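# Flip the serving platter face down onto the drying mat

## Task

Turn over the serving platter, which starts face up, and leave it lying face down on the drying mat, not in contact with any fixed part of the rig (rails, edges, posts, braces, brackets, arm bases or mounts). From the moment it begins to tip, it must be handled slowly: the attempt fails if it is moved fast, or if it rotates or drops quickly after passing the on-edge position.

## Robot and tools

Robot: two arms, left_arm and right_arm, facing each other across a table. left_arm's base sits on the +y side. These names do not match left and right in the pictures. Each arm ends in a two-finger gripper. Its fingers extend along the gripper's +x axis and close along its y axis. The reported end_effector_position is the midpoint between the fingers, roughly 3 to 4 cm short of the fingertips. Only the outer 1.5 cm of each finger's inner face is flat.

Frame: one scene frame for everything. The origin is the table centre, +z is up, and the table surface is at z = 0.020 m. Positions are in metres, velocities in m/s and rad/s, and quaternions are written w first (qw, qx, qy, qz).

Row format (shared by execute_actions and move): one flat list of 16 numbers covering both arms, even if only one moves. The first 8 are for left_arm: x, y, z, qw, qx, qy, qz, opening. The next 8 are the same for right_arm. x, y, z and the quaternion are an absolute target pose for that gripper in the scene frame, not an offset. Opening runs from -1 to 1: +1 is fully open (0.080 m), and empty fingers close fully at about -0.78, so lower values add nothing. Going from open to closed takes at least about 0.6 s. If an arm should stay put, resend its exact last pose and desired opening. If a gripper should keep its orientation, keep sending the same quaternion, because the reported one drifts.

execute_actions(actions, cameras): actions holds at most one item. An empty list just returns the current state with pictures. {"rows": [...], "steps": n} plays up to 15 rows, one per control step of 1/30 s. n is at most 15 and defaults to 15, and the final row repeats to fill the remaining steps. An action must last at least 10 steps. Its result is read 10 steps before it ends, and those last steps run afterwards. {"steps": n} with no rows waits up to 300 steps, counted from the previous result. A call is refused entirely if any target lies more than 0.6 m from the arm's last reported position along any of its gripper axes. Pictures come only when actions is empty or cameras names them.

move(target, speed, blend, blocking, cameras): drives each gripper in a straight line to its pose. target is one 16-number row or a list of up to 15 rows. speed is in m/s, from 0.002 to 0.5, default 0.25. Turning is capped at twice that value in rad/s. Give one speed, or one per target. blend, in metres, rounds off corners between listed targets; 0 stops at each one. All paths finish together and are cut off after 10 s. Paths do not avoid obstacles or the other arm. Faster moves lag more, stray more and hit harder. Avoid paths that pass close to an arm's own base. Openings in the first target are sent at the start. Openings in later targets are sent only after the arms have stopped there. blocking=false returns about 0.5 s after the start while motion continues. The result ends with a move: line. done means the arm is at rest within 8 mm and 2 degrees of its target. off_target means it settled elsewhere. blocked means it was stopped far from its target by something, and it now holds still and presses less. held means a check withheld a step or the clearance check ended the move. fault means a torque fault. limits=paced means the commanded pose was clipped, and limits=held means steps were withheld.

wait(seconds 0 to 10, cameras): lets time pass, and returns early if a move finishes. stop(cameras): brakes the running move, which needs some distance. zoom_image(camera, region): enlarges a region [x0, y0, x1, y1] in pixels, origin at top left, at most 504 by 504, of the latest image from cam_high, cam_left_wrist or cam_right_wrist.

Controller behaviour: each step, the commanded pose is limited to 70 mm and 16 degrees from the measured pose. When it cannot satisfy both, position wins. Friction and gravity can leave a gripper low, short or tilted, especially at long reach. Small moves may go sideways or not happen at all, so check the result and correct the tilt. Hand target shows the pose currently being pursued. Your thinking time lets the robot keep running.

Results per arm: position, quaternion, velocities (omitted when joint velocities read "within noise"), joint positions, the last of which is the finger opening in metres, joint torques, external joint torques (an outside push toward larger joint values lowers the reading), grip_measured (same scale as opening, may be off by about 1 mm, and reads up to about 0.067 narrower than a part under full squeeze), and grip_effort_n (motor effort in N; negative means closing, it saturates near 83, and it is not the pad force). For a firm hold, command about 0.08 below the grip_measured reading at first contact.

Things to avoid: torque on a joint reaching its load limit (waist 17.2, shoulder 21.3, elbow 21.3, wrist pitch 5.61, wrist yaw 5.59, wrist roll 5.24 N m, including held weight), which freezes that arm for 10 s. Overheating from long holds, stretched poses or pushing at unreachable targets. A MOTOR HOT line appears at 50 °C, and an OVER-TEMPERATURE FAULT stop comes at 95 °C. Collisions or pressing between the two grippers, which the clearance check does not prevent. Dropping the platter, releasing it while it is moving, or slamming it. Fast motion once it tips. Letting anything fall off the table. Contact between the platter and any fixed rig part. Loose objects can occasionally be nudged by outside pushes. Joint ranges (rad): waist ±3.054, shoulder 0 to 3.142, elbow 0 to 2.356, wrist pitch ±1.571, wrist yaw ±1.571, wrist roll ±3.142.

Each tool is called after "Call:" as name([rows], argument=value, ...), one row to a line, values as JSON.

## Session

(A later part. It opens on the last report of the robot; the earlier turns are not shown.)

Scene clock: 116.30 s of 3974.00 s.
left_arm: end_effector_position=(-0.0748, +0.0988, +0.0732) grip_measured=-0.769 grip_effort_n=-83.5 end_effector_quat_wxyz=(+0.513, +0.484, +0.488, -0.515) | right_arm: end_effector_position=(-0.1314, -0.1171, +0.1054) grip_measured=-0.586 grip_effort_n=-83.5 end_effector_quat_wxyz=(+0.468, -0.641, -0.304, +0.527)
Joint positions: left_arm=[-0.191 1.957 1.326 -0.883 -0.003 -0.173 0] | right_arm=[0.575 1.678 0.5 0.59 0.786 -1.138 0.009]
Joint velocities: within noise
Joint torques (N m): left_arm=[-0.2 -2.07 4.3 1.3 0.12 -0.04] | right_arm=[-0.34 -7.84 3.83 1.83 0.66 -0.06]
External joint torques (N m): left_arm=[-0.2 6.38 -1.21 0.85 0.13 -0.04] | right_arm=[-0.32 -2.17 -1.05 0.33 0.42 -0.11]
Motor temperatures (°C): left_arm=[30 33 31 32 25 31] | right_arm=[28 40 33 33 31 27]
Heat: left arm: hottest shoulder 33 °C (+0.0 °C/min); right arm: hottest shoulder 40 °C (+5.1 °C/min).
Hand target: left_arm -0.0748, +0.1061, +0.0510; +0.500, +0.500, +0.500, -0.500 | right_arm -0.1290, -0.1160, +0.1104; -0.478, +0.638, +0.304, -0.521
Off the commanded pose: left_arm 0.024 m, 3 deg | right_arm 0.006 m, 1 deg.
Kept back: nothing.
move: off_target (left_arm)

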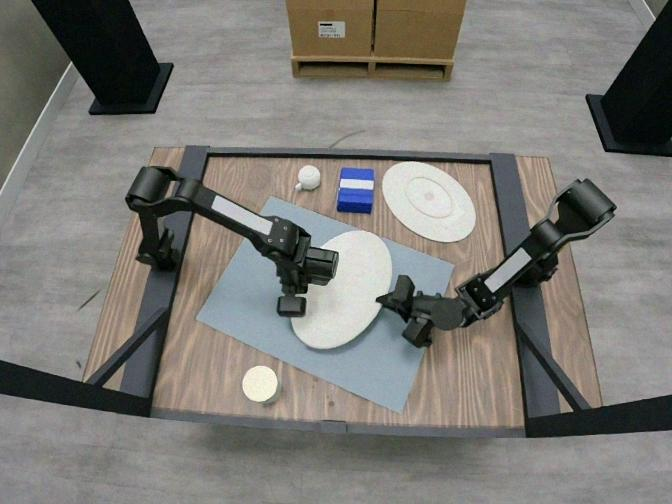

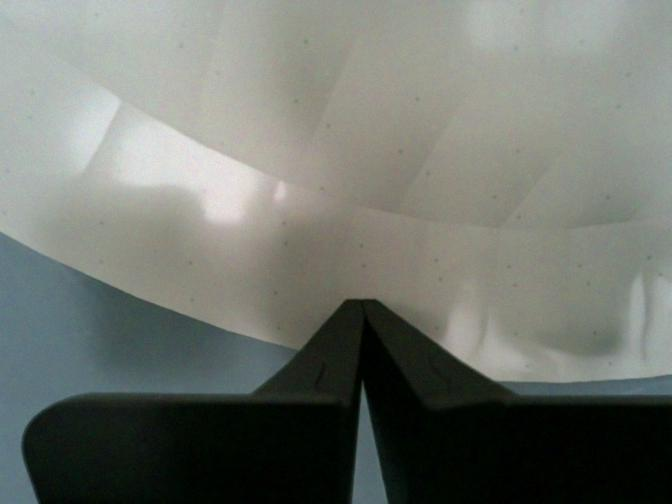

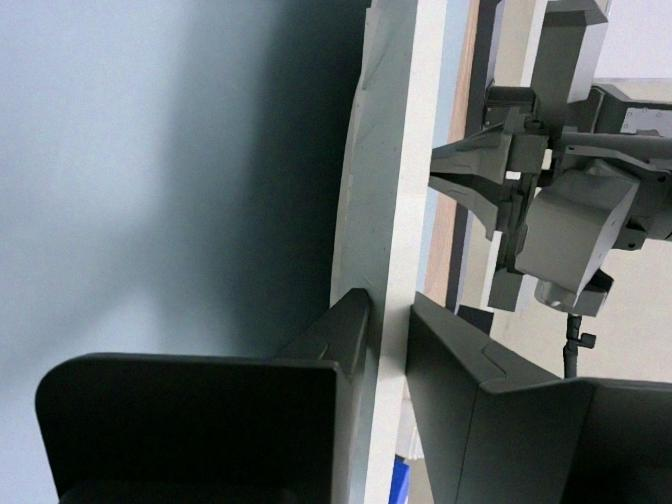

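Call:
move([
  [-0.075,0.10,0.073,0.5,0.5,0.5,-0.5,-1,-0.129,-0.116,0.1105,0.4776,-0.6383,-0.3043,0.5214,-0.75],
  [-0.075,0.10,0.15,0.5,0.5,0.5,-0.5,-1,-0.129,-0.116,0.1105,0.4776,-0.6383,-0.3043,0.5214,-0.75],
  [-0.2348,0.1986,0.3795,0.487,0.119,-0.281,-0.818,-1,-0.129,-0.116,0.1105,0.4776,-0.6383,-0.3043,0.5214,-0.75],
], speed=[0.03,0.08,0.25])

Call:
zoom_image(camera="cam_high", region=[260, 190, 490, 370])

Scene clock: 122.87 s of 3974.00 s.
left_arm: end_effector_position=(-0.2337, +0.1975, +0.3837) grip_measured=-0.769 grip_effort_n=-83.5 end_effector_quat_wxyz=(+0.491, +0.116, -0.280, -0.817) | right_arm: end_effector_position=(-0.1306, -0.1187, +0.1031) grip_measured=-0.586 grip_effort_n=-83.5 end_effector_quat_wxyz=(+0.464, -0.644, -0.303, +0.527)
Joint positions: left_arm=[-0.864 0.999 0.76 0.33 -0.33 0.64 0] | right_arm=[0.575 1.678 0.495 0.586 0.784 -1.138 0.009]
Joint velocities: within noise
Joint torques (N m): left_arm=[-0.23 -3.09 7.06 1.8 0.21 0.06] | right_arm=[-0.33 -7.92 4.33 2.08 0.72 -0.08]
External joint torques (N m): left_arm=[-0.24 -0.24 0 0.17 0.19 0.08] | right_arm=[-0.33 -2.33 -0.43 0.61 0.48 -0.13]
Motor temperatures (°C): left_arm=[30 34 31 32 25 31] | right_arm=[28 39 33 34 31 27]
Heat: left arm: hottest shoulder 34 °C (+1.0 °C/min); right arm: hottest shoulder 39 °C (-3.0 °C/min).
Hand target: left_arm -0.2348, +0.1986, +0.3795; -0.487, -0.119, +0.281, +0.818 | right_arm -0.1290, -0.1161, +0.1103; -0.477, +0.638, +0.304, -0.521
Off the commanded pose: left_arm 0.004 m, 1 deg | right_arm 0.008 m, 2 deg.
Kept back: nothing.
move: done

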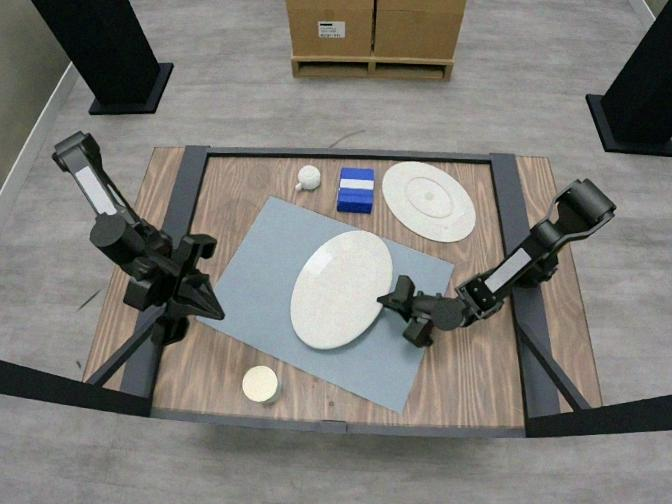

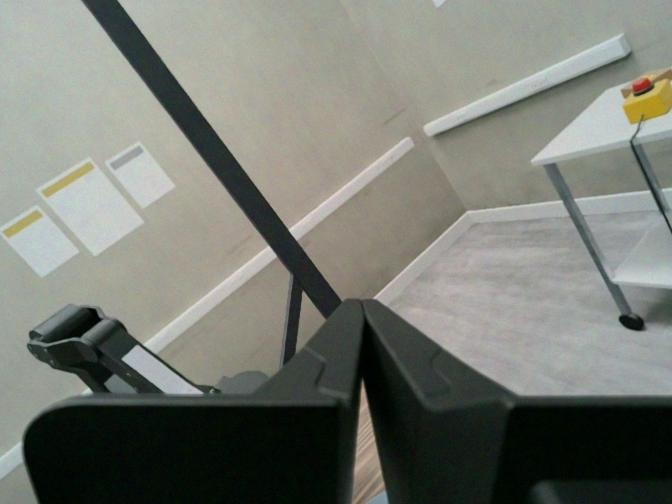

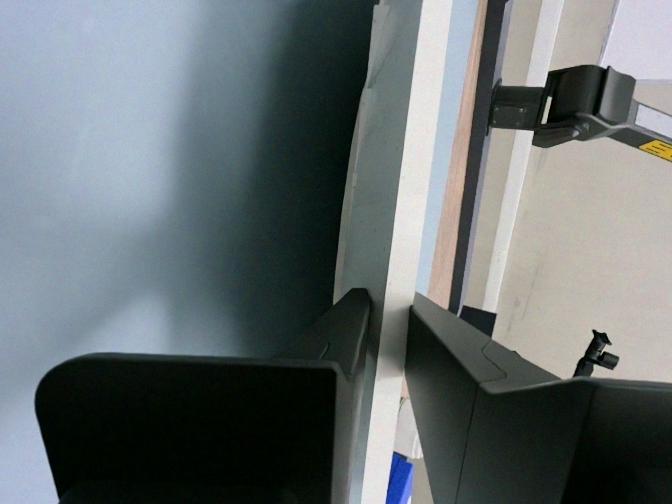

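Scaled by 2.191 from the camera's 672x504 image, which has a finer 960x720 frame.

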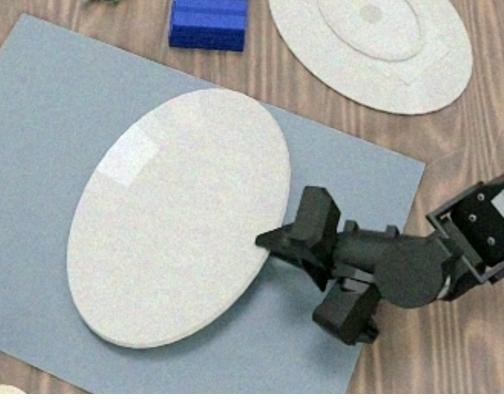

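Call:
move([
  [-0.2348,0.1986,0.3795,0.487,0.119,-0.281,-0.818,-1,-0.124,-0.096,0.155,0.4255,-0.6644,-0.2418,0.5647,-0.75],
  [-0.2348,0.1986,0.3795,0.487,0.119,-0.281,-0.818,-1,-0.109,-0.047,0.215,0.3265,-0.6953,-0.1289,0.6272,-0.75],
], speed=0.05, blend=0.01)

Call:
move([
  [-0.2348,0.1986,0.3795,0.487,0.119,-0.281,-0.818,-1,-0.095,-0.004,0.25,0.2476,-0.7057,-0.0432,0.6623,-0.75],
  [-0.2348,0.1986,0.3795,0.487,0.119,-0.281,-0.818,-1,-0.087,0.0,0.278,0.1650,-0.7058,0.0432,0.6875,-0.75],
], speed=0.05, blend=0.01)

Scene clock: 129.63 s of 3974.00 s.
left_arm: end_effector_position=(-0.2338, +0.1975, +0.3838) grip_measured=-0.769 grip_effort_n=-83.5 end_effector_quat_wxyz=(+0.491, +0.116, -0.280, -0.816) | right_arm: end_effector_position=(-0.1131, -0.0624, +0.2011) grip_measured=-0.625 grip_effort_n=-83.5 end_effector_quat_wxyz=(+0.301, -0.703, -0.117, +0.633)
Joint positions: left_arm=[-0.864 0.999 0.76 0.331 -0.33 0.641 0] | right_arm=[0.319 1.686 1.362 -0.736 0.347 -1.053 0.007]
Joint velocities: within noise
Joint torques (N m): left_arm=[-0.24 -3.06 7.01 1.81 0.21 0.04] | right_arm=[-1.29 -8.04 9.75 2.64 0.75 -0.27]
External joint torques (N m): left_arm=[-0.24 -0.1 -0.16 0.13 0.19 0.07] | right_arm=[-1.29 -0.58 3.19 1.54 0.59 -0.3]
Motor temperatures (°C): left_arm=[30 34 32 32 25 31] | right_arm=[28 39 34 36 32 27]
Heat: left arm: hottest shoulder 34 °C (+1.0 °C/min); right arm: hottest shoulder 39 °C (-6.0 °C/min).
Hand target: left_arm -0.2348, +0.1986, +0.3796; -0.487, -0.119, +0.281, +0.818 | right_arm -0.1087, -0.0481, +0.2153; -0.327, +0.695, +0.129, -0.627
Off the commanded pose: left_arm 0.005 m, 1 deg | right_arm 0.021 m, 3 deg.
Kept back: nothing.
move: off_target (right_arm)

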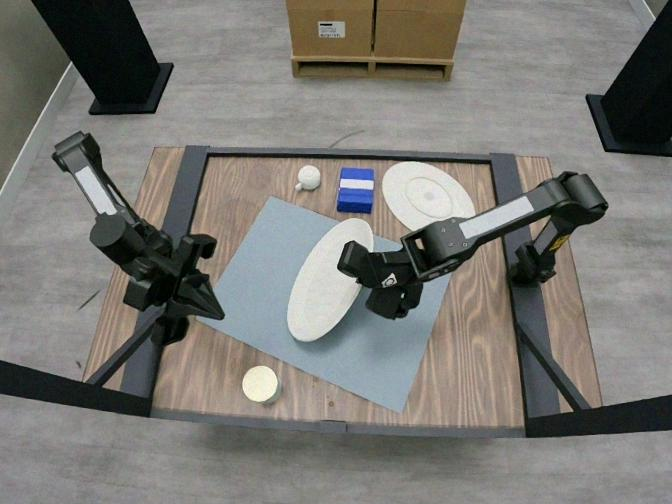

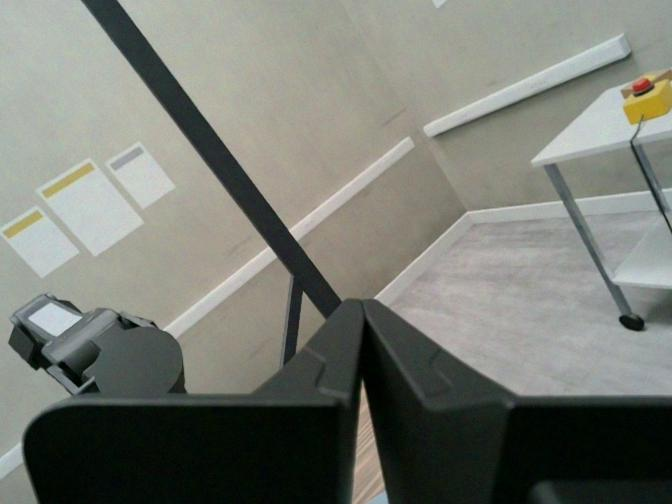

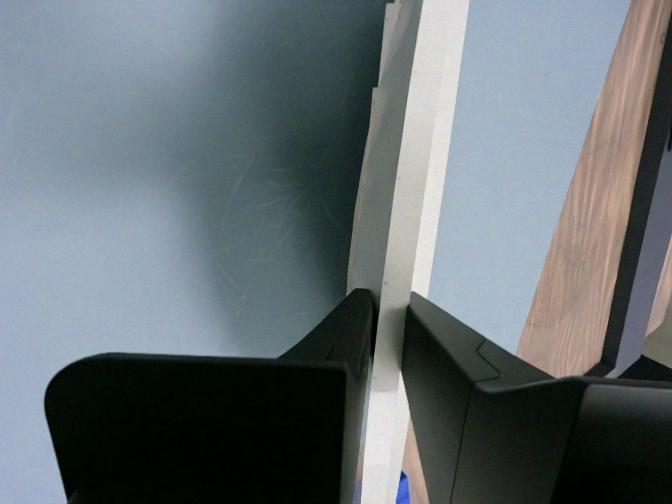

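Scene clock: 134.77 s of 3974.00 s.
left_arm: end_effector_position=(-0.2338, +0.1975, +0.3838) grip_measured=-0.769 grip_effort_n=-83.5 end_effector_quat_wxyz=(+0.491, +0.116, -0.280, -0.816) | right_arm: end_effector_position=(-0.0885, -0.0067, +0.2530) grip_measured=-0.625 grip_effort_n=-83.5 end_effector_quat_wxyz=(+0.203, -0.689, -0.002, +0.695)
Joint positions: left_arm=[-0.864 0.999 0.76 0.331 -0.33 0.641 0] | right_arm=[0.14 2.155 2.32 -1.454 0.077 -1.137 0.007]
Joint velocities: within noise
Joint torques (N m): left_arm=[-0.24 -3.07 7.02 1.81 0.21 0.04] | right_arm=[-0.55 -16.23 8.04 2.19 0.08 -0.24]
External joint torques (N m): left_arm=[-0.25 -0.14 -0.13 0.14 0.19 0.07] | right_arm=[-0.54 -6.13 2.24 1.41 0.08 -0.25]
Motor temperatures (°C): left_arm=[29 34 32 32 25 31] | right_arm=[28 39 36 37 32 27]
Heat: left arm: hottest shoulder 34 °C (+1.0 °C/min); right arm: hottest shoulder 39 °C (-8.0 °C/min).
Hand target: left_arm -0.2348, +0.1986, +0.3796; -0.487, -0.119, +0.281, +0.818 | right_arm -0.0867, -0.0019, +0.2774; -0.232, +0.677, +0.031, -0.698
Off the commanded pose: left_arm 0.005 m, 1 deg | right_arm 0.026 m, 7 deg.
joint sent to its limit (right arm) — joint 3 (elbow), upper limit, where the elbow is as straight as it goes.
Kept back: nothing.
move: off_target (right_arm)

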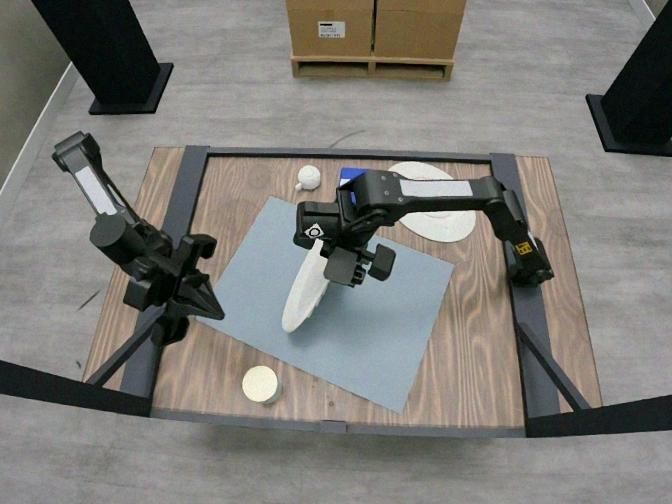

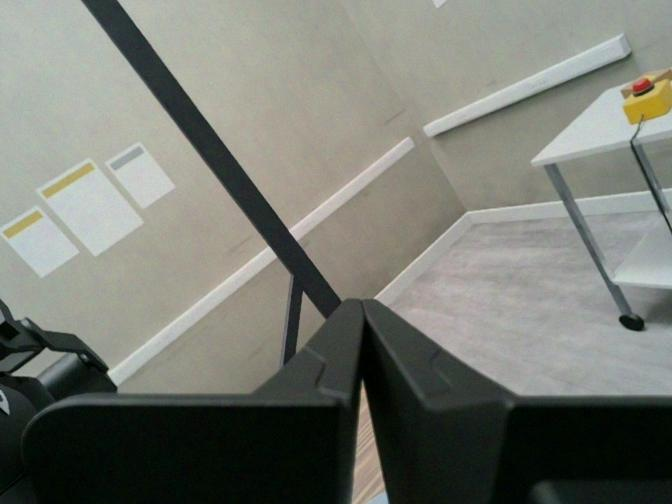

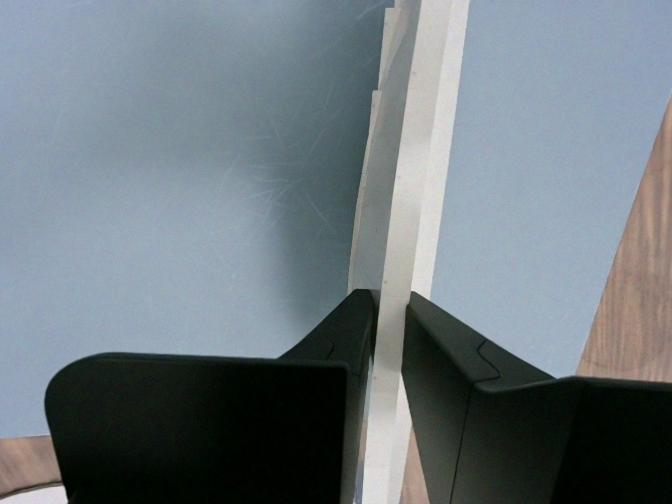

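Call:
move([
  [-0.2338,0.1975,0.3838,0.491,0.116,-0.280,-0.816,-1,-0.087,-0.05,0.298,0.1650,-0.7058,0.0432,0.6875,-0.75],
  [-0.2338,0.1975,0.3838,0.491,0.116,-0.280,-0.816,-1,-0.087,-0.07,0.308,0.3155,-0.6329,0.2244,0.6706,-0.75],
], speed=[0.06,0.14], blend=0.01)

Call:
move([
  [-0.2338,0.1975,0.3838,0.491,0.116,-0.280,-0.816,-1,-0.087,-0.075,0.308,0.5337,-0.4639,0.4639,0.5337,-0.75],
  [-0.2338,0.1975,0.3838,0.491,0.116,-0.280,-0.816,-1,-0.087,-0.075,0.308,0.6706,-0.2244,0.6329,0.3155,-0.75],
], speed=0.13, blend=0.01)

Scene clock: 139.40 s of 3974.00 s.
left_arm: end_effector_position=(-0.2338, +0.1975, +0.3838) grip_measured=-0.769 grip_effort_n=-83.5 end_effector_quat_wxyz=(+0.491, +0.116, -0.280, -0.816) | right_arm: end_effector_position=(-0.0903, -0.0623, +0.2795) grip_measured=-0.641 grip_effort_n=-83.5 end_effector_quat_wxyz=(+0.332, -0.618, +0.200, +0.684)
Joint positions: left_arm=[-0.864 0.999 0.76 0.331 -0.33 0.641 0] | right_arm=[0.143 2.007 2.223 -1.578 0.017 -0.637 0.006]
Joint velocities: within noise
Joint torques (N m): left_arm=[-0.05 -2.87 8.38 1.63 0.01 -0.02] | right_arm=[-0.46 -18.65 6.1 0.35 0.11 0.11]
External joint torques (N m): left_arm=[-0.05 0.09 1.2 -0.05 -0.01 0.01] | right_arm=[-0.45 -9.8 0.54 -0.33 0.13 0.1]
Motor temperatures (°C): left_arm=[29 34 32 32 25 31] | right_arm=[28 44 35 36 31 27]
Heat: left arm: hottest shoulder 34 °C (+1.0 °C/min); right arm: hottest shoulder 44 °C (-5.1 °C/min).
Hand target: left_arm -0.2338, +0.1975, +0.3838; -0.491, -0.116, +0.280, +0.817 | right_arm -0.0870, -0.0704, +0.3066; -0.356, +0.602, -0.178, -0.692
Off the commanded pose: left_arm 0.000 m, 0 deg | right_arm 0.030 m, 4 deg.
joint sent to its limit (right arm) — joint 4 (wrist pitch), lower limit.
Kept back: nothing.
move: off_target (right_arm)

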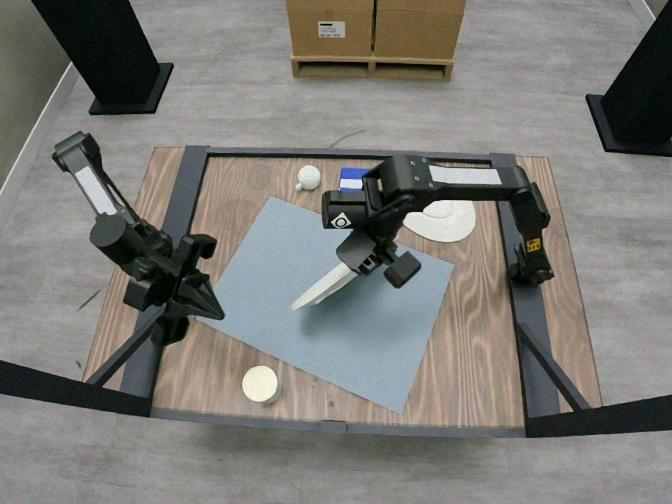

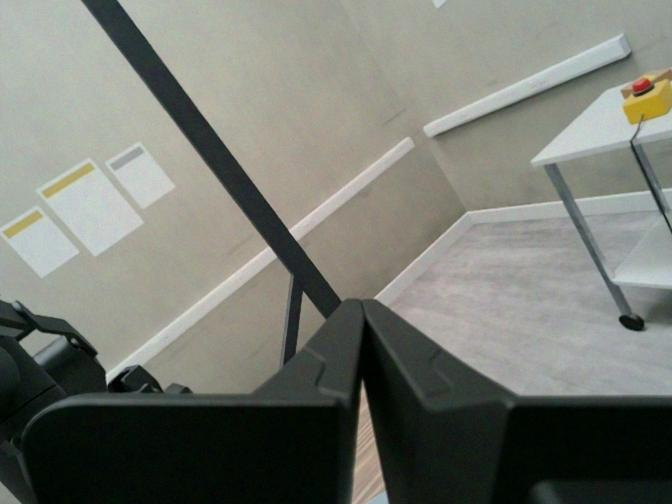

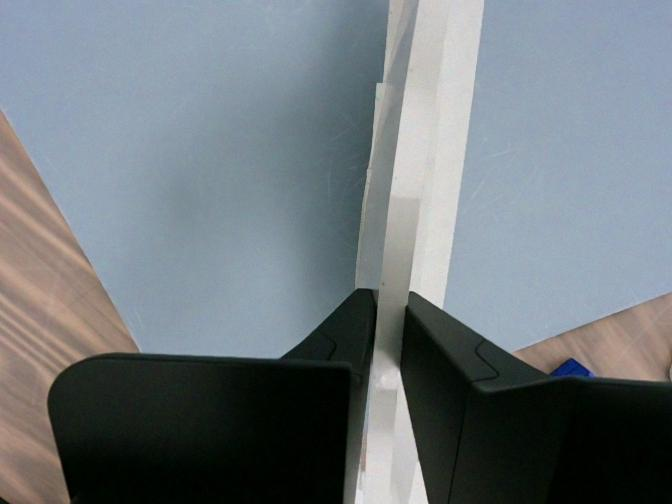

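Scene clock: 145.83 s of 3974.00 s.
left_arm: end_effector_position=(-0.2338, +0.1975, +0.3838) grip_measured=-0.769 grip_effort_n=-83.5 end_effector_quat_wxyz=(+0.491, +0.116, -0.280, -0.816) | right_arm: end_effector_position=(-0.0891, -0.0675, +0.2819) grip_measured=-0.641 grip_effort_n=-83.5 end_effector_quat_wxyz=(+0.673, -0.202, +0.625, +0.342)
Joint positions: left_arm=[-0.864 0.999 0.76 0.331 -0.33 0.641 0] | right_arm=[0.143 1.985 2.201 -1.578 0.02 0.934 0.006]
Joint velocities: within noise
Joint torques (N m): left_arm=[-0.06 -2.87 8.38 1.63 0.01 -0.03] | right_arm=[-0.02 -18.03 5.65 0.38 0.12 0.1]
External joint torques (N m): left_arm=[-0.06 0.11 1.17 -0.06 -0.01 0] | right_arm=[-0.08 -9.35 0.1 -0.3 0.08 0.11]
Motor temperatures (°C): left_arm=[29 34 33 32 25 31] | right_arm=[28 49 35 35 31 27]
Heat: left arm: hottest shoulder 34 °C (+1.0 °C/min); right arm: hottest shoulder 49 °C (-1.0 °C/min). Heating fast: the right arm's shoulder motor: a push or a pull is the cause, and it goes on while you think. Ease it with your next call, before anything else.
Hand target: left_arm -0.2338, +0.1975, +0.3838; -0.491, -0.116, +0.280, +0.817 | right_arm -0.0870, -0.0753, +0.3068; +0.677, -0.175, +0.616, +0.362
Off the commanded pose: left_arm 0.000 m, 0 deg | right_arm 0.027 m, 4 deg.
joint sent to its limit (right arm) — joint 4 (wrist pitch), lower limit.
Kept back: nothing.
move: off_target (right_arm)

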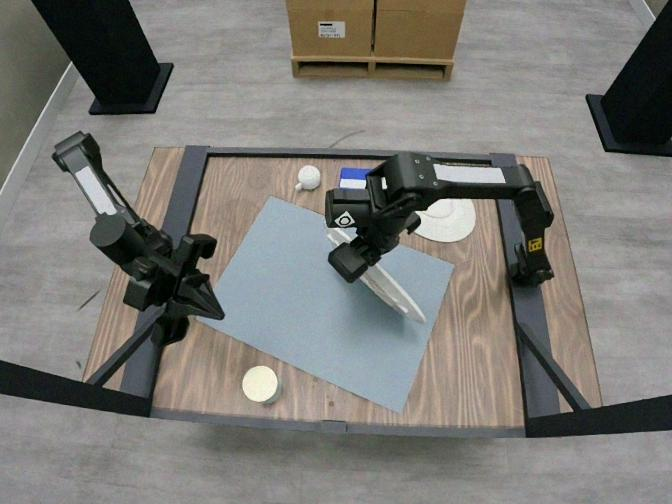

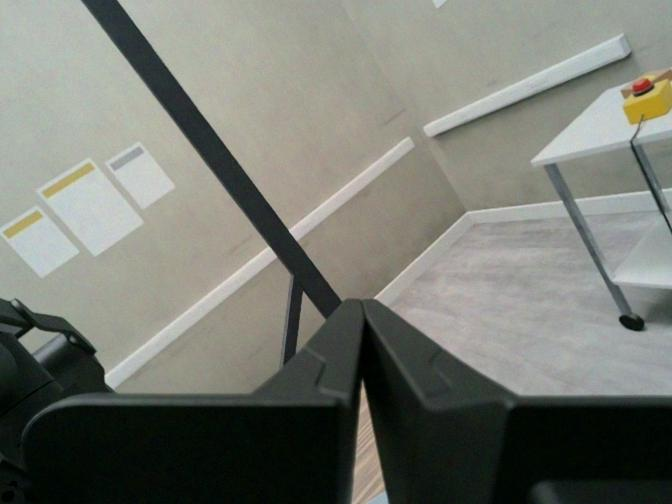

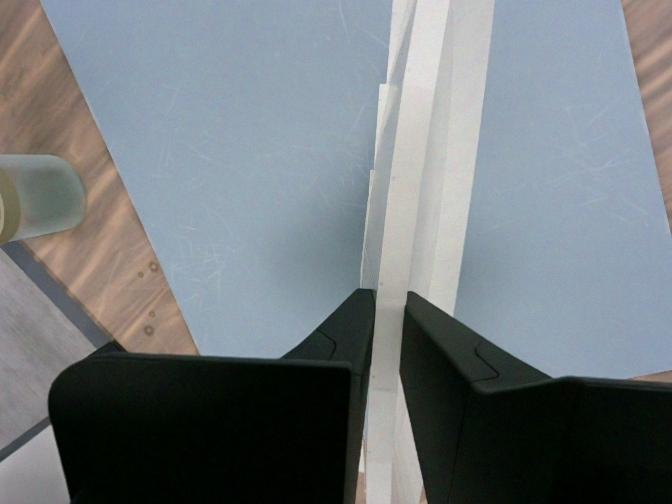

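Call:
move([
  [-0.2338,0.1975,0.3838,0.491,0.116,-0.280,-0.816,-1,-0.087,-0.065,0.308,0.7049,0.1530,0.6904,-0.0555,-0.75],
], speed=0.13)

Call:
move([
  [-0.2338,0.1975,0.3838,0.491,0.116,-0.280,-0.816,-1,-0.08,0.005,0.275,0.7058,0.1650,0.6875,-0.0432,-0.75],
], speed=0.04)

Call:
zoom_image(camera="cam_high", region=[260, 190, 490, 370])

Scene clock: 151.20 s of 3974.00 s.
left_arm: end_effector_position=(-0.2338, +0.1975, +0.3838) grip_measured=-0.769 grip_effort_n=-83.5 end_effector_quat_wxyz=(+0.491, +0.116, -0.280, -0.816) | right_arm: end_effector_position=(-0.0865, -0.0660, +0.2856) grip_measured=-0.641 grip_effort_n=-83.5 end_effector_quat_wxyz=(+0.694, +0.180, +0.697, -0.018)
Joint positions: left_arm=[-0.864 0.999 0.76 0.331 -0.33 0.641 0] | right_arm=[0.154 1.984 2.212 -1.578 0.067 2.016 0.006]
Joint velocities: within noise
Joint torques (N m): left_arm=[-0.06 -2.86 8.38 1.63 0 -0.02] | right_arm=[0.18 -13.69 9.21 0.35 0.08 0.14]
External joint torques (N m): left_arm=[-0.06 0.13 1.18 -0.06 -0.01 0.01] | right_arm=[0.22 -4.97 3.67 -0.29 -0.01 0.16]
Motor temperatures (°C): left_arm=[29 34 34 32 25 31] | right_arm=[28 48 36 34 31 27]
Heat: left arm: hottest shoulder 34 °C (+1.0 °C/min); right arm: hottest shoulder 48 °C (-1.0 °C/min).
Hand target: left_arm -0.2338, +0.1975, +0.3838; -0.491, -0.116, +0.280, +0.817 | right_arm -0.0867, -0.0660, +0.3072; +0.683, +0.205, +0.701, +0.002
Off the commanded pose: left_arm 0.000 m, 0 deg | right_arm 0.022 m, 6 deg.
joint sent to its limit (right arm) — joint 4 (wrist pitch), lower limit.
Kept back: nothing.
move: off_target (right_arm)

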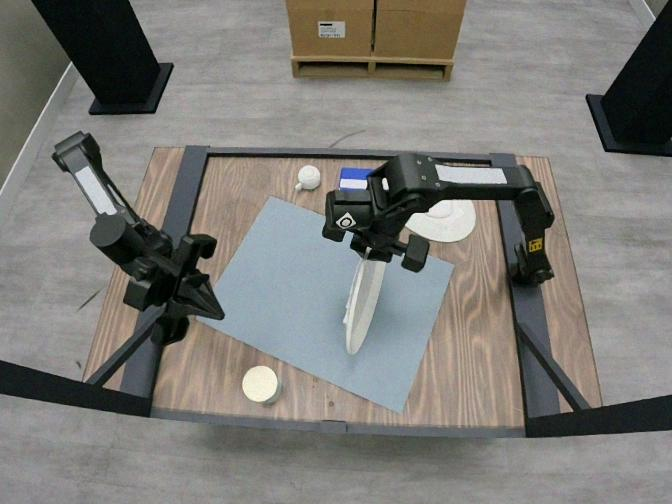

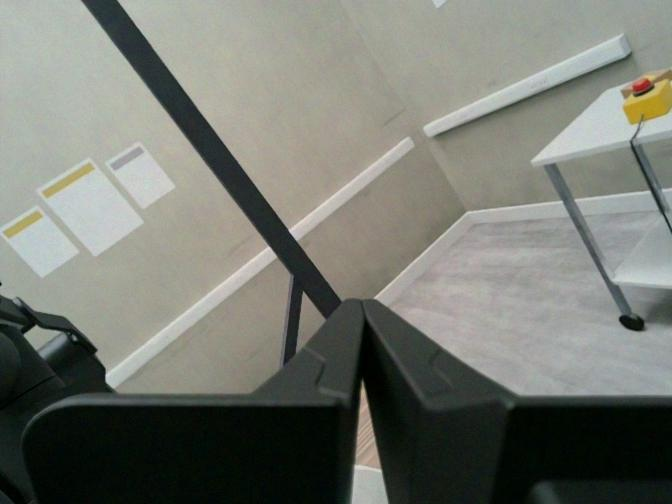

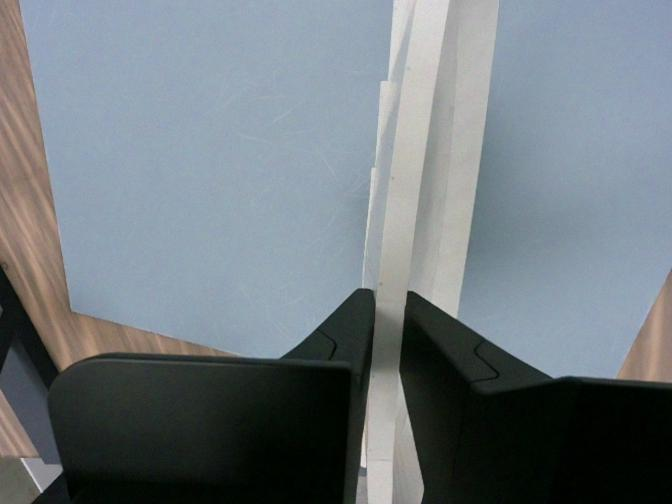

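Scene clock: 153.47 s of 3974.00 s.
left_arm: end_effector_position=(-0.2338, +0.1975, +0.3838) grip_measured=-0.769 grip_effort_n=-83.5 end_effector_quat_wxyz=(+0.491, +0.116, -0.280, -0.816) | right_arm: end_effector_position=(-0.0830, -0.0038, +0.2652) grip_measured=-0.597 grip_effort_n=-83.5 end_effector_quat_wxyz=(+0.680, +0.217, +0.700, +0.018)
Joint positions: left_arm=[-0.864 0.999 0.76 0.331 -0.33 0.641 0] | right_arm=[0.123 2.131 2.321 -1.432 0.064 1.984 0.008]
Joint velocities: within noise
Joint torques (N m): left_arm=[-0.06 -2.87 8.38 1.63 0.01 -0.02] | right_arm=[-0.37 -12.02 7.71 1.92 0.46 -0.16]
External joint torques (N m): left_arm=[-0.08 0.08 1.2 -0.05 0 0] | right_arm=[-0.32 -2.05 1.93 1.11 0.37 -0.14]
Motor temperatures (°C): left_arm=[29 33 34 32 25 31] | right_arm=[28 49 37 34 31 27]
Heat: left arm: hottest elbow 34 °C (+0.0 °C/min); right arm: hottest shoulder 49 °C (+1.0 °C/min).
Hand target: left_arm -0.2338, +0.1975, +0.3838; -0.491, -0.116, +0.280, +0.817 | right_arm -0.0798, +0.0039, +0.2746; +0.676, +0.235, +0.697, +0.034
Off the commanded pose: left_arm 0.000 m, 0 deg | right_arm 0.013 m, 10 deg.
joint sent to its limit (right arm) — joint 3 (elbow), upper limit, where the elbow is as straight as it goes.
Kept back: nothing.
move: off_target (right_arm)

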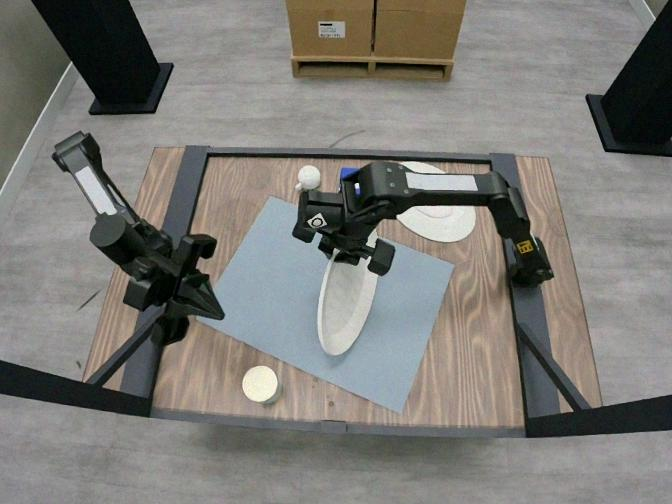

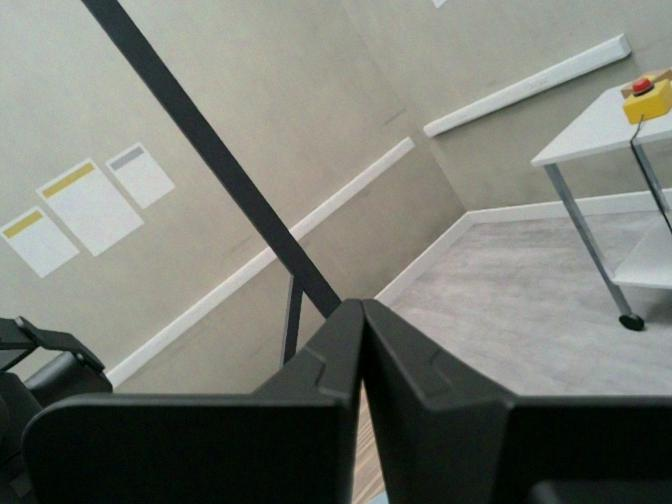

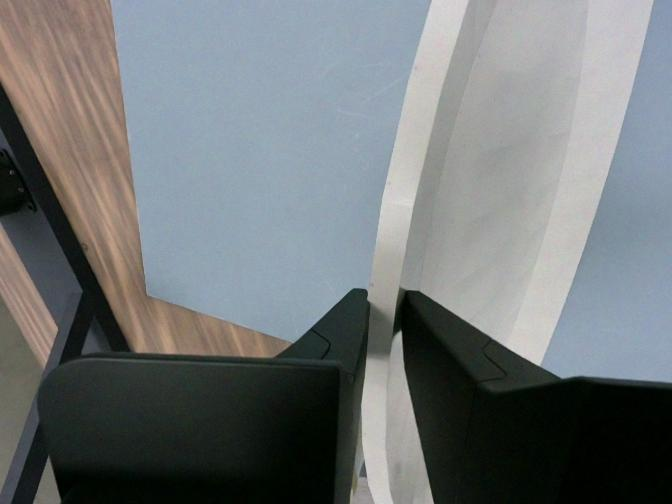

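Scaled by 2.191 from the camera's 672x504 image, which has a finer 960x720 frame.

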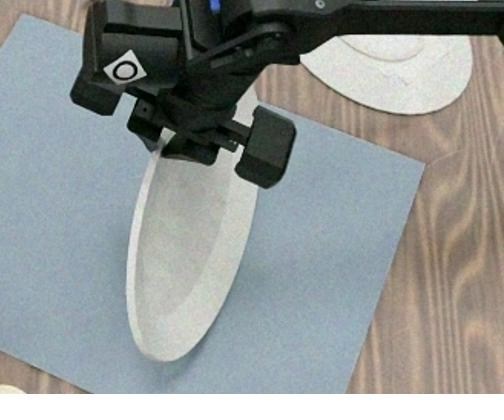

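Call:
move([
  [-0.2348,0.1986,0.3795,0.487,0.119,-0.281,-0.818,-1,-0.085,-0.03,0.3,0.7049,0.1530,0.6904,-0.0555,-0.78],
  [-0.2348,0.1986,0.3795,0.487,0.119,-0.281,-0.818,-1,-0.09,-0.07,0.305,0.7049,0.1530,0.6904,-0.0555,-0.78],
], speed=0.04)

Scene clock: 160.73 s of 3974.00 s.
left_arm: end_effector_position=(-0.2338, +0.1975, +0.3838) grip_measured=-0.769 grip_effort_n=-83.5 end_effector_quat_wxyz=(+0.491, +0.116, -0.280, -0.816) | right_arm: end_effector_position=(-0.0904, -0.0625, +0.2806) grip_measured=-0.645 grip_effort_n=-83.5 end_effector_quat_wxyz=(+0.693, +0.178, +0.698, -0.024)
Joint positions: left_arm=[-0.864 0.999 0.76 0.331 -0.33 0.641 0] | right_arm=[0.161 2.005 2.223 -1.578 0.063 2.029 0.006]
Joint velocities: within noise
Joint torques (N m): left_arm=[-0.24 -3.07 7.02 1.81 0.2 0.04] | right_arm=[-0.13 -17.58 5.5 0.34 0.15 0.15]
External joint torques (N m): left_arm=[-0.27 -0.1 -0.14 0.13 0.19 0.07] | right_arm=[-0.18 -8.72 -0.05 -0.27 0.07 0.17]
Motor temperatures (°C): left_arm=[29 33 35 32 25 31] | right_arm=[28 50 37 33 31 27]
Heat: left arm: hottest elbow 35 °C (+1.0 °C/min); right arm: hottest shoulder 50 °C (+6.0 °C/min). Fold the right arm in close to its base, or ease its load, before you think long.
Hand target: left_arm -0.2348, +0.1986, +0.3796; -0.487, -0.119, +0.281, +0.818 | right_arm -0.0899, -0.0702, +0.3039; +0.684, +0.200, +0.701, -0.003
Off the commanded pose: left_arm 0.005 m, 1 deg | right_arm 0.026 m, 5 deg.
MOTOR HOT: joint 2 (shoulder) of the right arm reports 50 °C; the controller stops that arm at 95 °C. To cool a motor, set the load down, stop pushing, or move to a pose that needs little force.
joint sent to its limit (right arm) — joint 4 (wrist pitch), lower limit.
Kept back: nothing.
move: off_target (right_arm)

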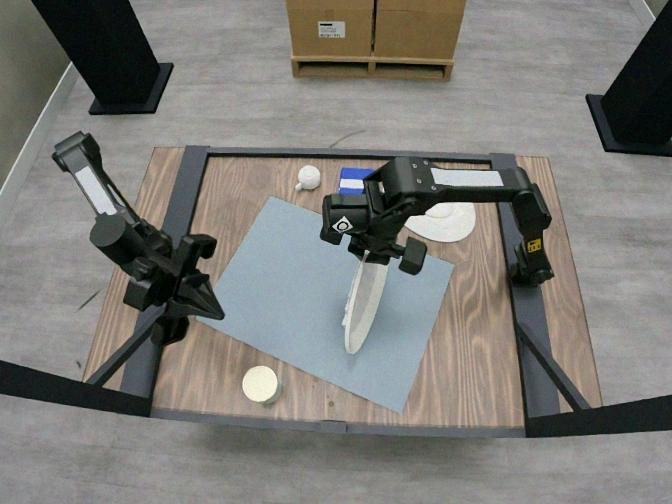

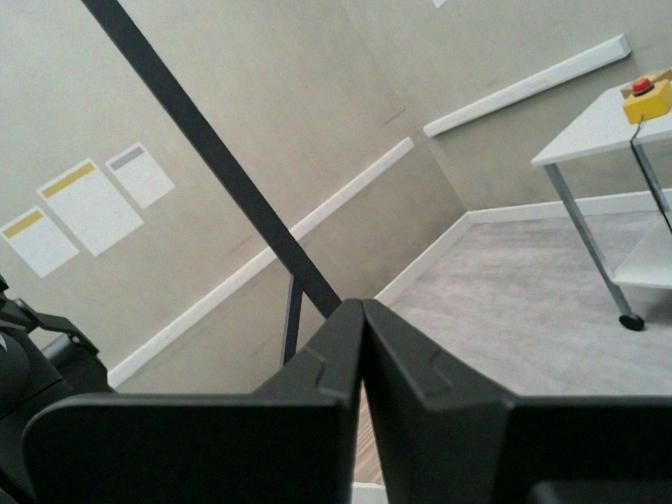

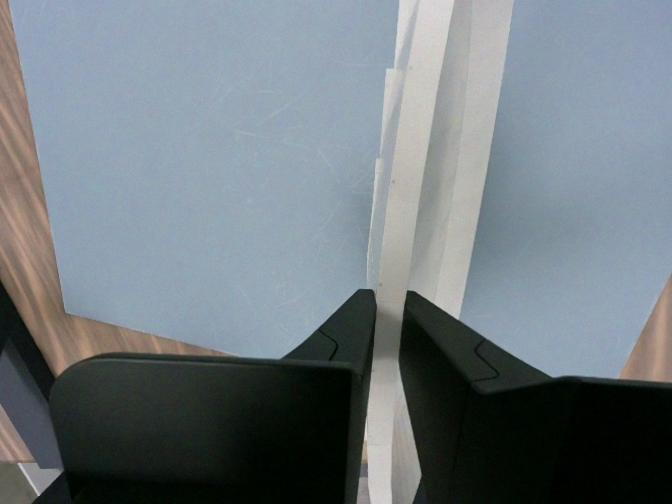

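Call:
zoom_image(camera="cam_high", region=[290, 210, 450, 370])

Scaled by 3.150 from the camera's 672x504 image, which has a finer 960x720 frame.

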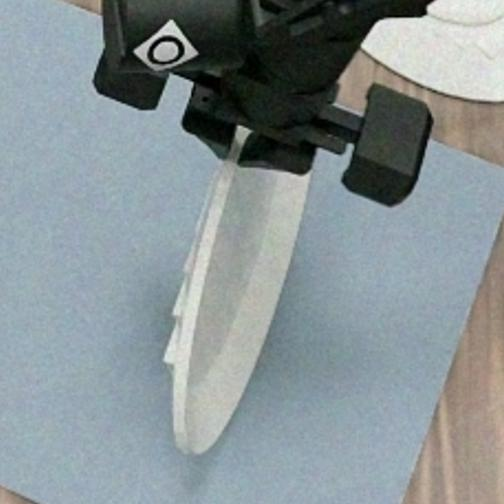

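Call:
move([
  [-0.2348,0.1986,0.3795,0.487,0.119,-0.281,-0.818,-1,-0.085,-0.02,0.318,0.7049,0.1530,0.6904,-0.0555,-0.9],
  [-0.2348,0.1986,0.3795,0.487,0.119,-0.281,-0.818,-1,-0.085,-0.025,0.275,0.7049,0.1530,0.6904,-0.0555,-0.9],
], speed=0.05)

Call:
zoom_image(camera="cam_high", region=[290, 210, 450, 370])

Scene clock: 165.20 s of 3974.00 s.
left_arm: end_effector_position=(-0.2338, +0.1975, +0.3838) grip_measured=-0.769 grip_effort_n=-83.5 end_effector_quat_wxyz=(+0.491, +0.116, -0.280, -0.816) | right_arm: end_effector_position=(-0.0858, -0.0250, +0.2795) grip_measured=-0.645 grip_effort_n=-83.5 end_effector_quat_wxyz=(+0.683, +0.206, +0.700, +0.005)
Joint positions: left_arm=[-0.864 0.999 0.76 0.331 -0.33 0.641 0] | right_arm=[0.135 2.098 2.342 -1.521 0.063 2 0.006]
Joint velocities: within noise
Joint torques (N m): left_arm=[-0.24 -3.08 7.02 1.81 0.21 0.04] | right_arm=[-0.32 -9.84 5.54 -0.39 0.09 0.1]
External joint torques (N m): left_arm=[-0.26 -0.19 -0.05 0.16 0.19 0.07] | right_arm=[-0.32 -0.25 -0.09 -1.15 0.01 0.12]
Motor temperatures (°C): left_arm=[29 33 35 33 25 31] | right_arm=[28 52 38 33 31 27]
Heat: left arm: hottest elbow 35 °C (+2.0 °C/min); right arm: hottest shoulder 52 °C (+10.1 °C/min). Fold the right arm in close to its base, or ease its load, before you think long.
Hand target: left_arm -0.2348, +0.1986, +0.3796; -0.487, -0.119, +0.281, +0.818 | right_arm -0.0849, -0.0256, +0.2745; +0.687, +0.200, +0.699, -0.004
Off the commanded pose: left_arm 0.005 m, 1 deg | right_arm 0.005 m, 10 deg.
MOTOR HOT: still on. Joint 2 (shoulder) of the right arm reports 52 °C.
joint sent to its limit (right arm) — joint 3 (elbow), upper limit, where the elbow is as straight as it goes.
Kept back: nothing.
move: off_target (right_arm)

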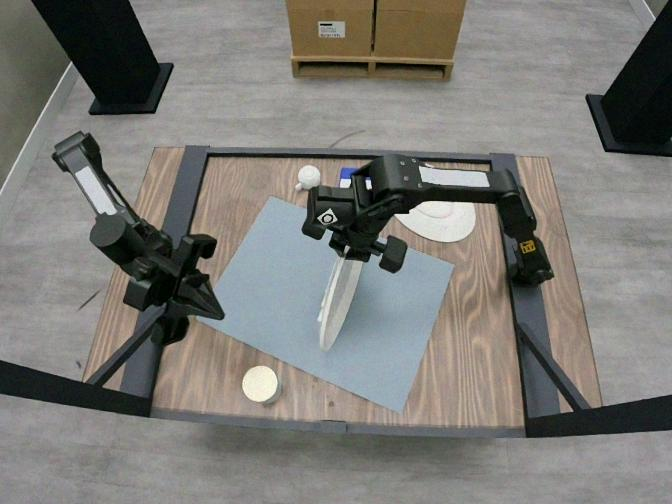

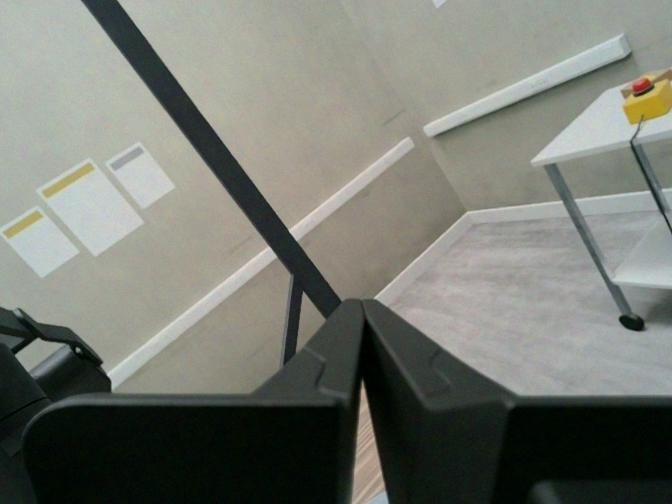

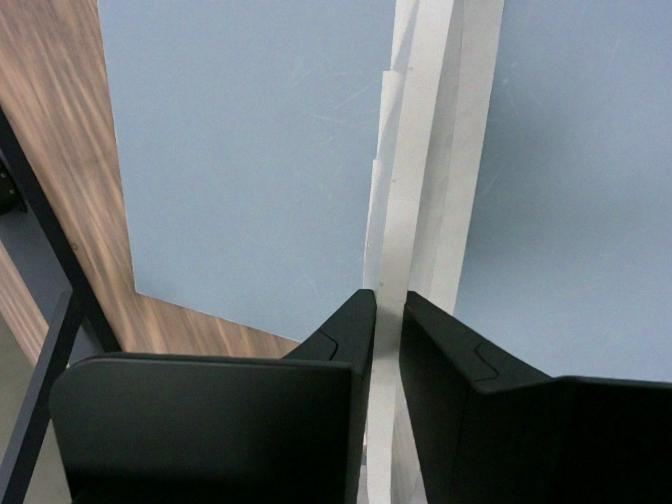

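Scaled by 3.150 from the camera's 672x504 image, which has a finer 960x720 frame.

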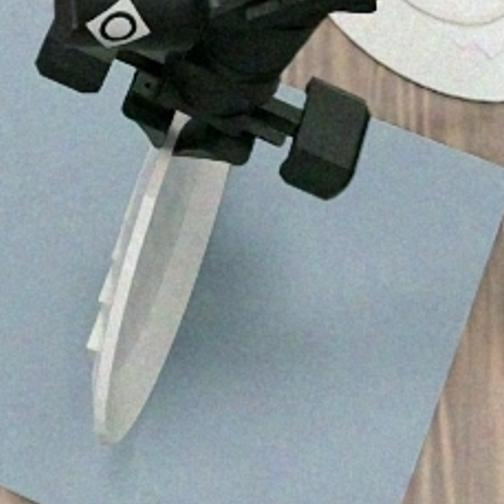

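Call:
move([
  [-0.2348,0.1986,0.3795,0.487,0.119,-0.281,-0.818,-1,-0.098,-0.07,0.275,0.7049,0.1530,0.6904,-0.0555,-0.9],
  [-0.2348,0.1986,0.3795,0.487,0.119,-0.281,-0.818,-1,-0.11,-0.11,0.262,0.7049,0.1530,0.6904,-0.0555,-0.9],
], speed=0.05)

Call:
zoom_image(camera="cam_high", region=[290, 210, 450, 370])

Scene clock: 168.37 s of 3974.00 s.
left_arm: end_effector_position=(-0.2338, +0.1975, +0.3838) grip_measured=-0.769 grip_effort_n=-83.5 end_effector_quat_wxyz=(+0.491, +0.116, -0.280, -0.816) | right_arm: end_effector_position=(-0.1111, -0.1060, +0.2676) grip_measured=-0.586 grip_effort_n=-83.5 end_effector_quat_wxyz=(+0.701, +0.160, +0.694, -0.045)
Joint positions: left_arm=[-0.864 0.999 0.76 0.331 -0.33 0.641 0] | right_arm=[0.242 1.863 1.977 -1.541 0.073 2.115 0.009]
Joint velocities: within noise
Joint torques (N m): left_arm=[-0.23 -3.07 7.01 1.81 0.2 0.05] | right_arm=[0.04 -9.61 2.68 -0.14 0.1 0.16]
External joint torques (N m): left_arm=[-0.22 -0.16 -0.09 0.16 0.18 0.07] | right_arm=[0.02 -1.73 -2.97 -0.67 0.01 0.17]
Motor temperatures (°C): left_arm=[29 33 35 33 25 31] | right_arm=[28 52 37 33 31 27]
Heat: left arm: hottest elbow 35 °C (+3.0 °C/min); right arm: hottest shoulder 52 °C (+11.1 °C/min). Fold the right arm in close to its base, or ease its load, before you think long.
Hand target: left_arm -0.2348, +0.1986, +0.3796; -0.487, -0.119, +0.281, +0.818 | right_arm -0.1100, -0.1100, +0.2621; +0.705, +0.153, +0.690, -0.056
Off the commanded pose: left_arm 0.005 m, 1 deg | right_arm 0.007 m, 2 deg.
MOTOR HOT: still on. Joint 2 (shoulder) of the right arm reports 52 °C.
Kept back: nothing.
move: done

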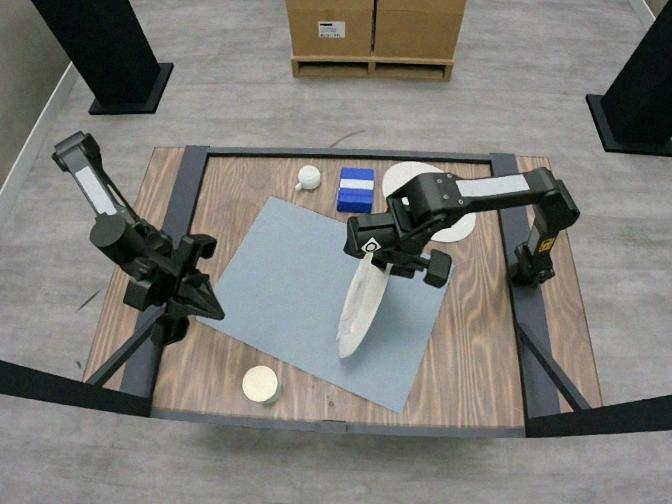

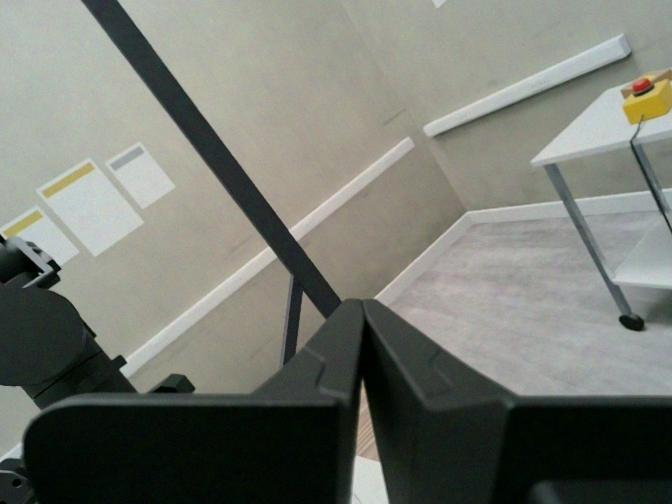

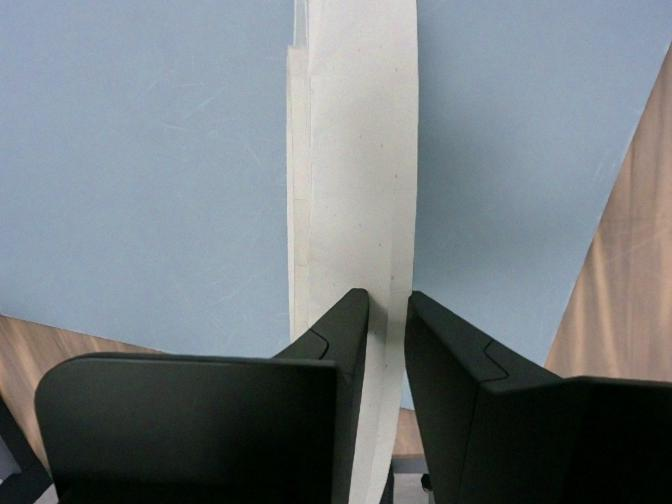

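Scaled by 3.150 from the camera's 672x504 image, which has a finer 960x720 frame.

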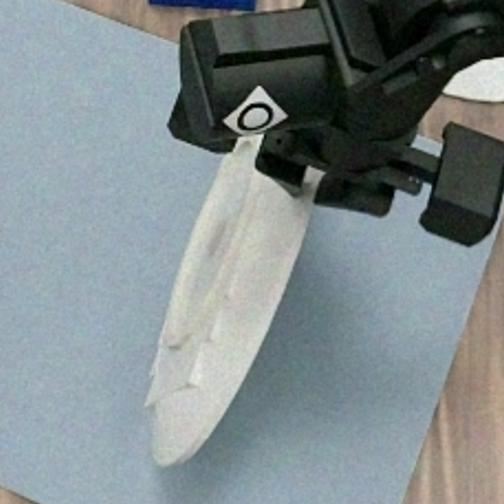

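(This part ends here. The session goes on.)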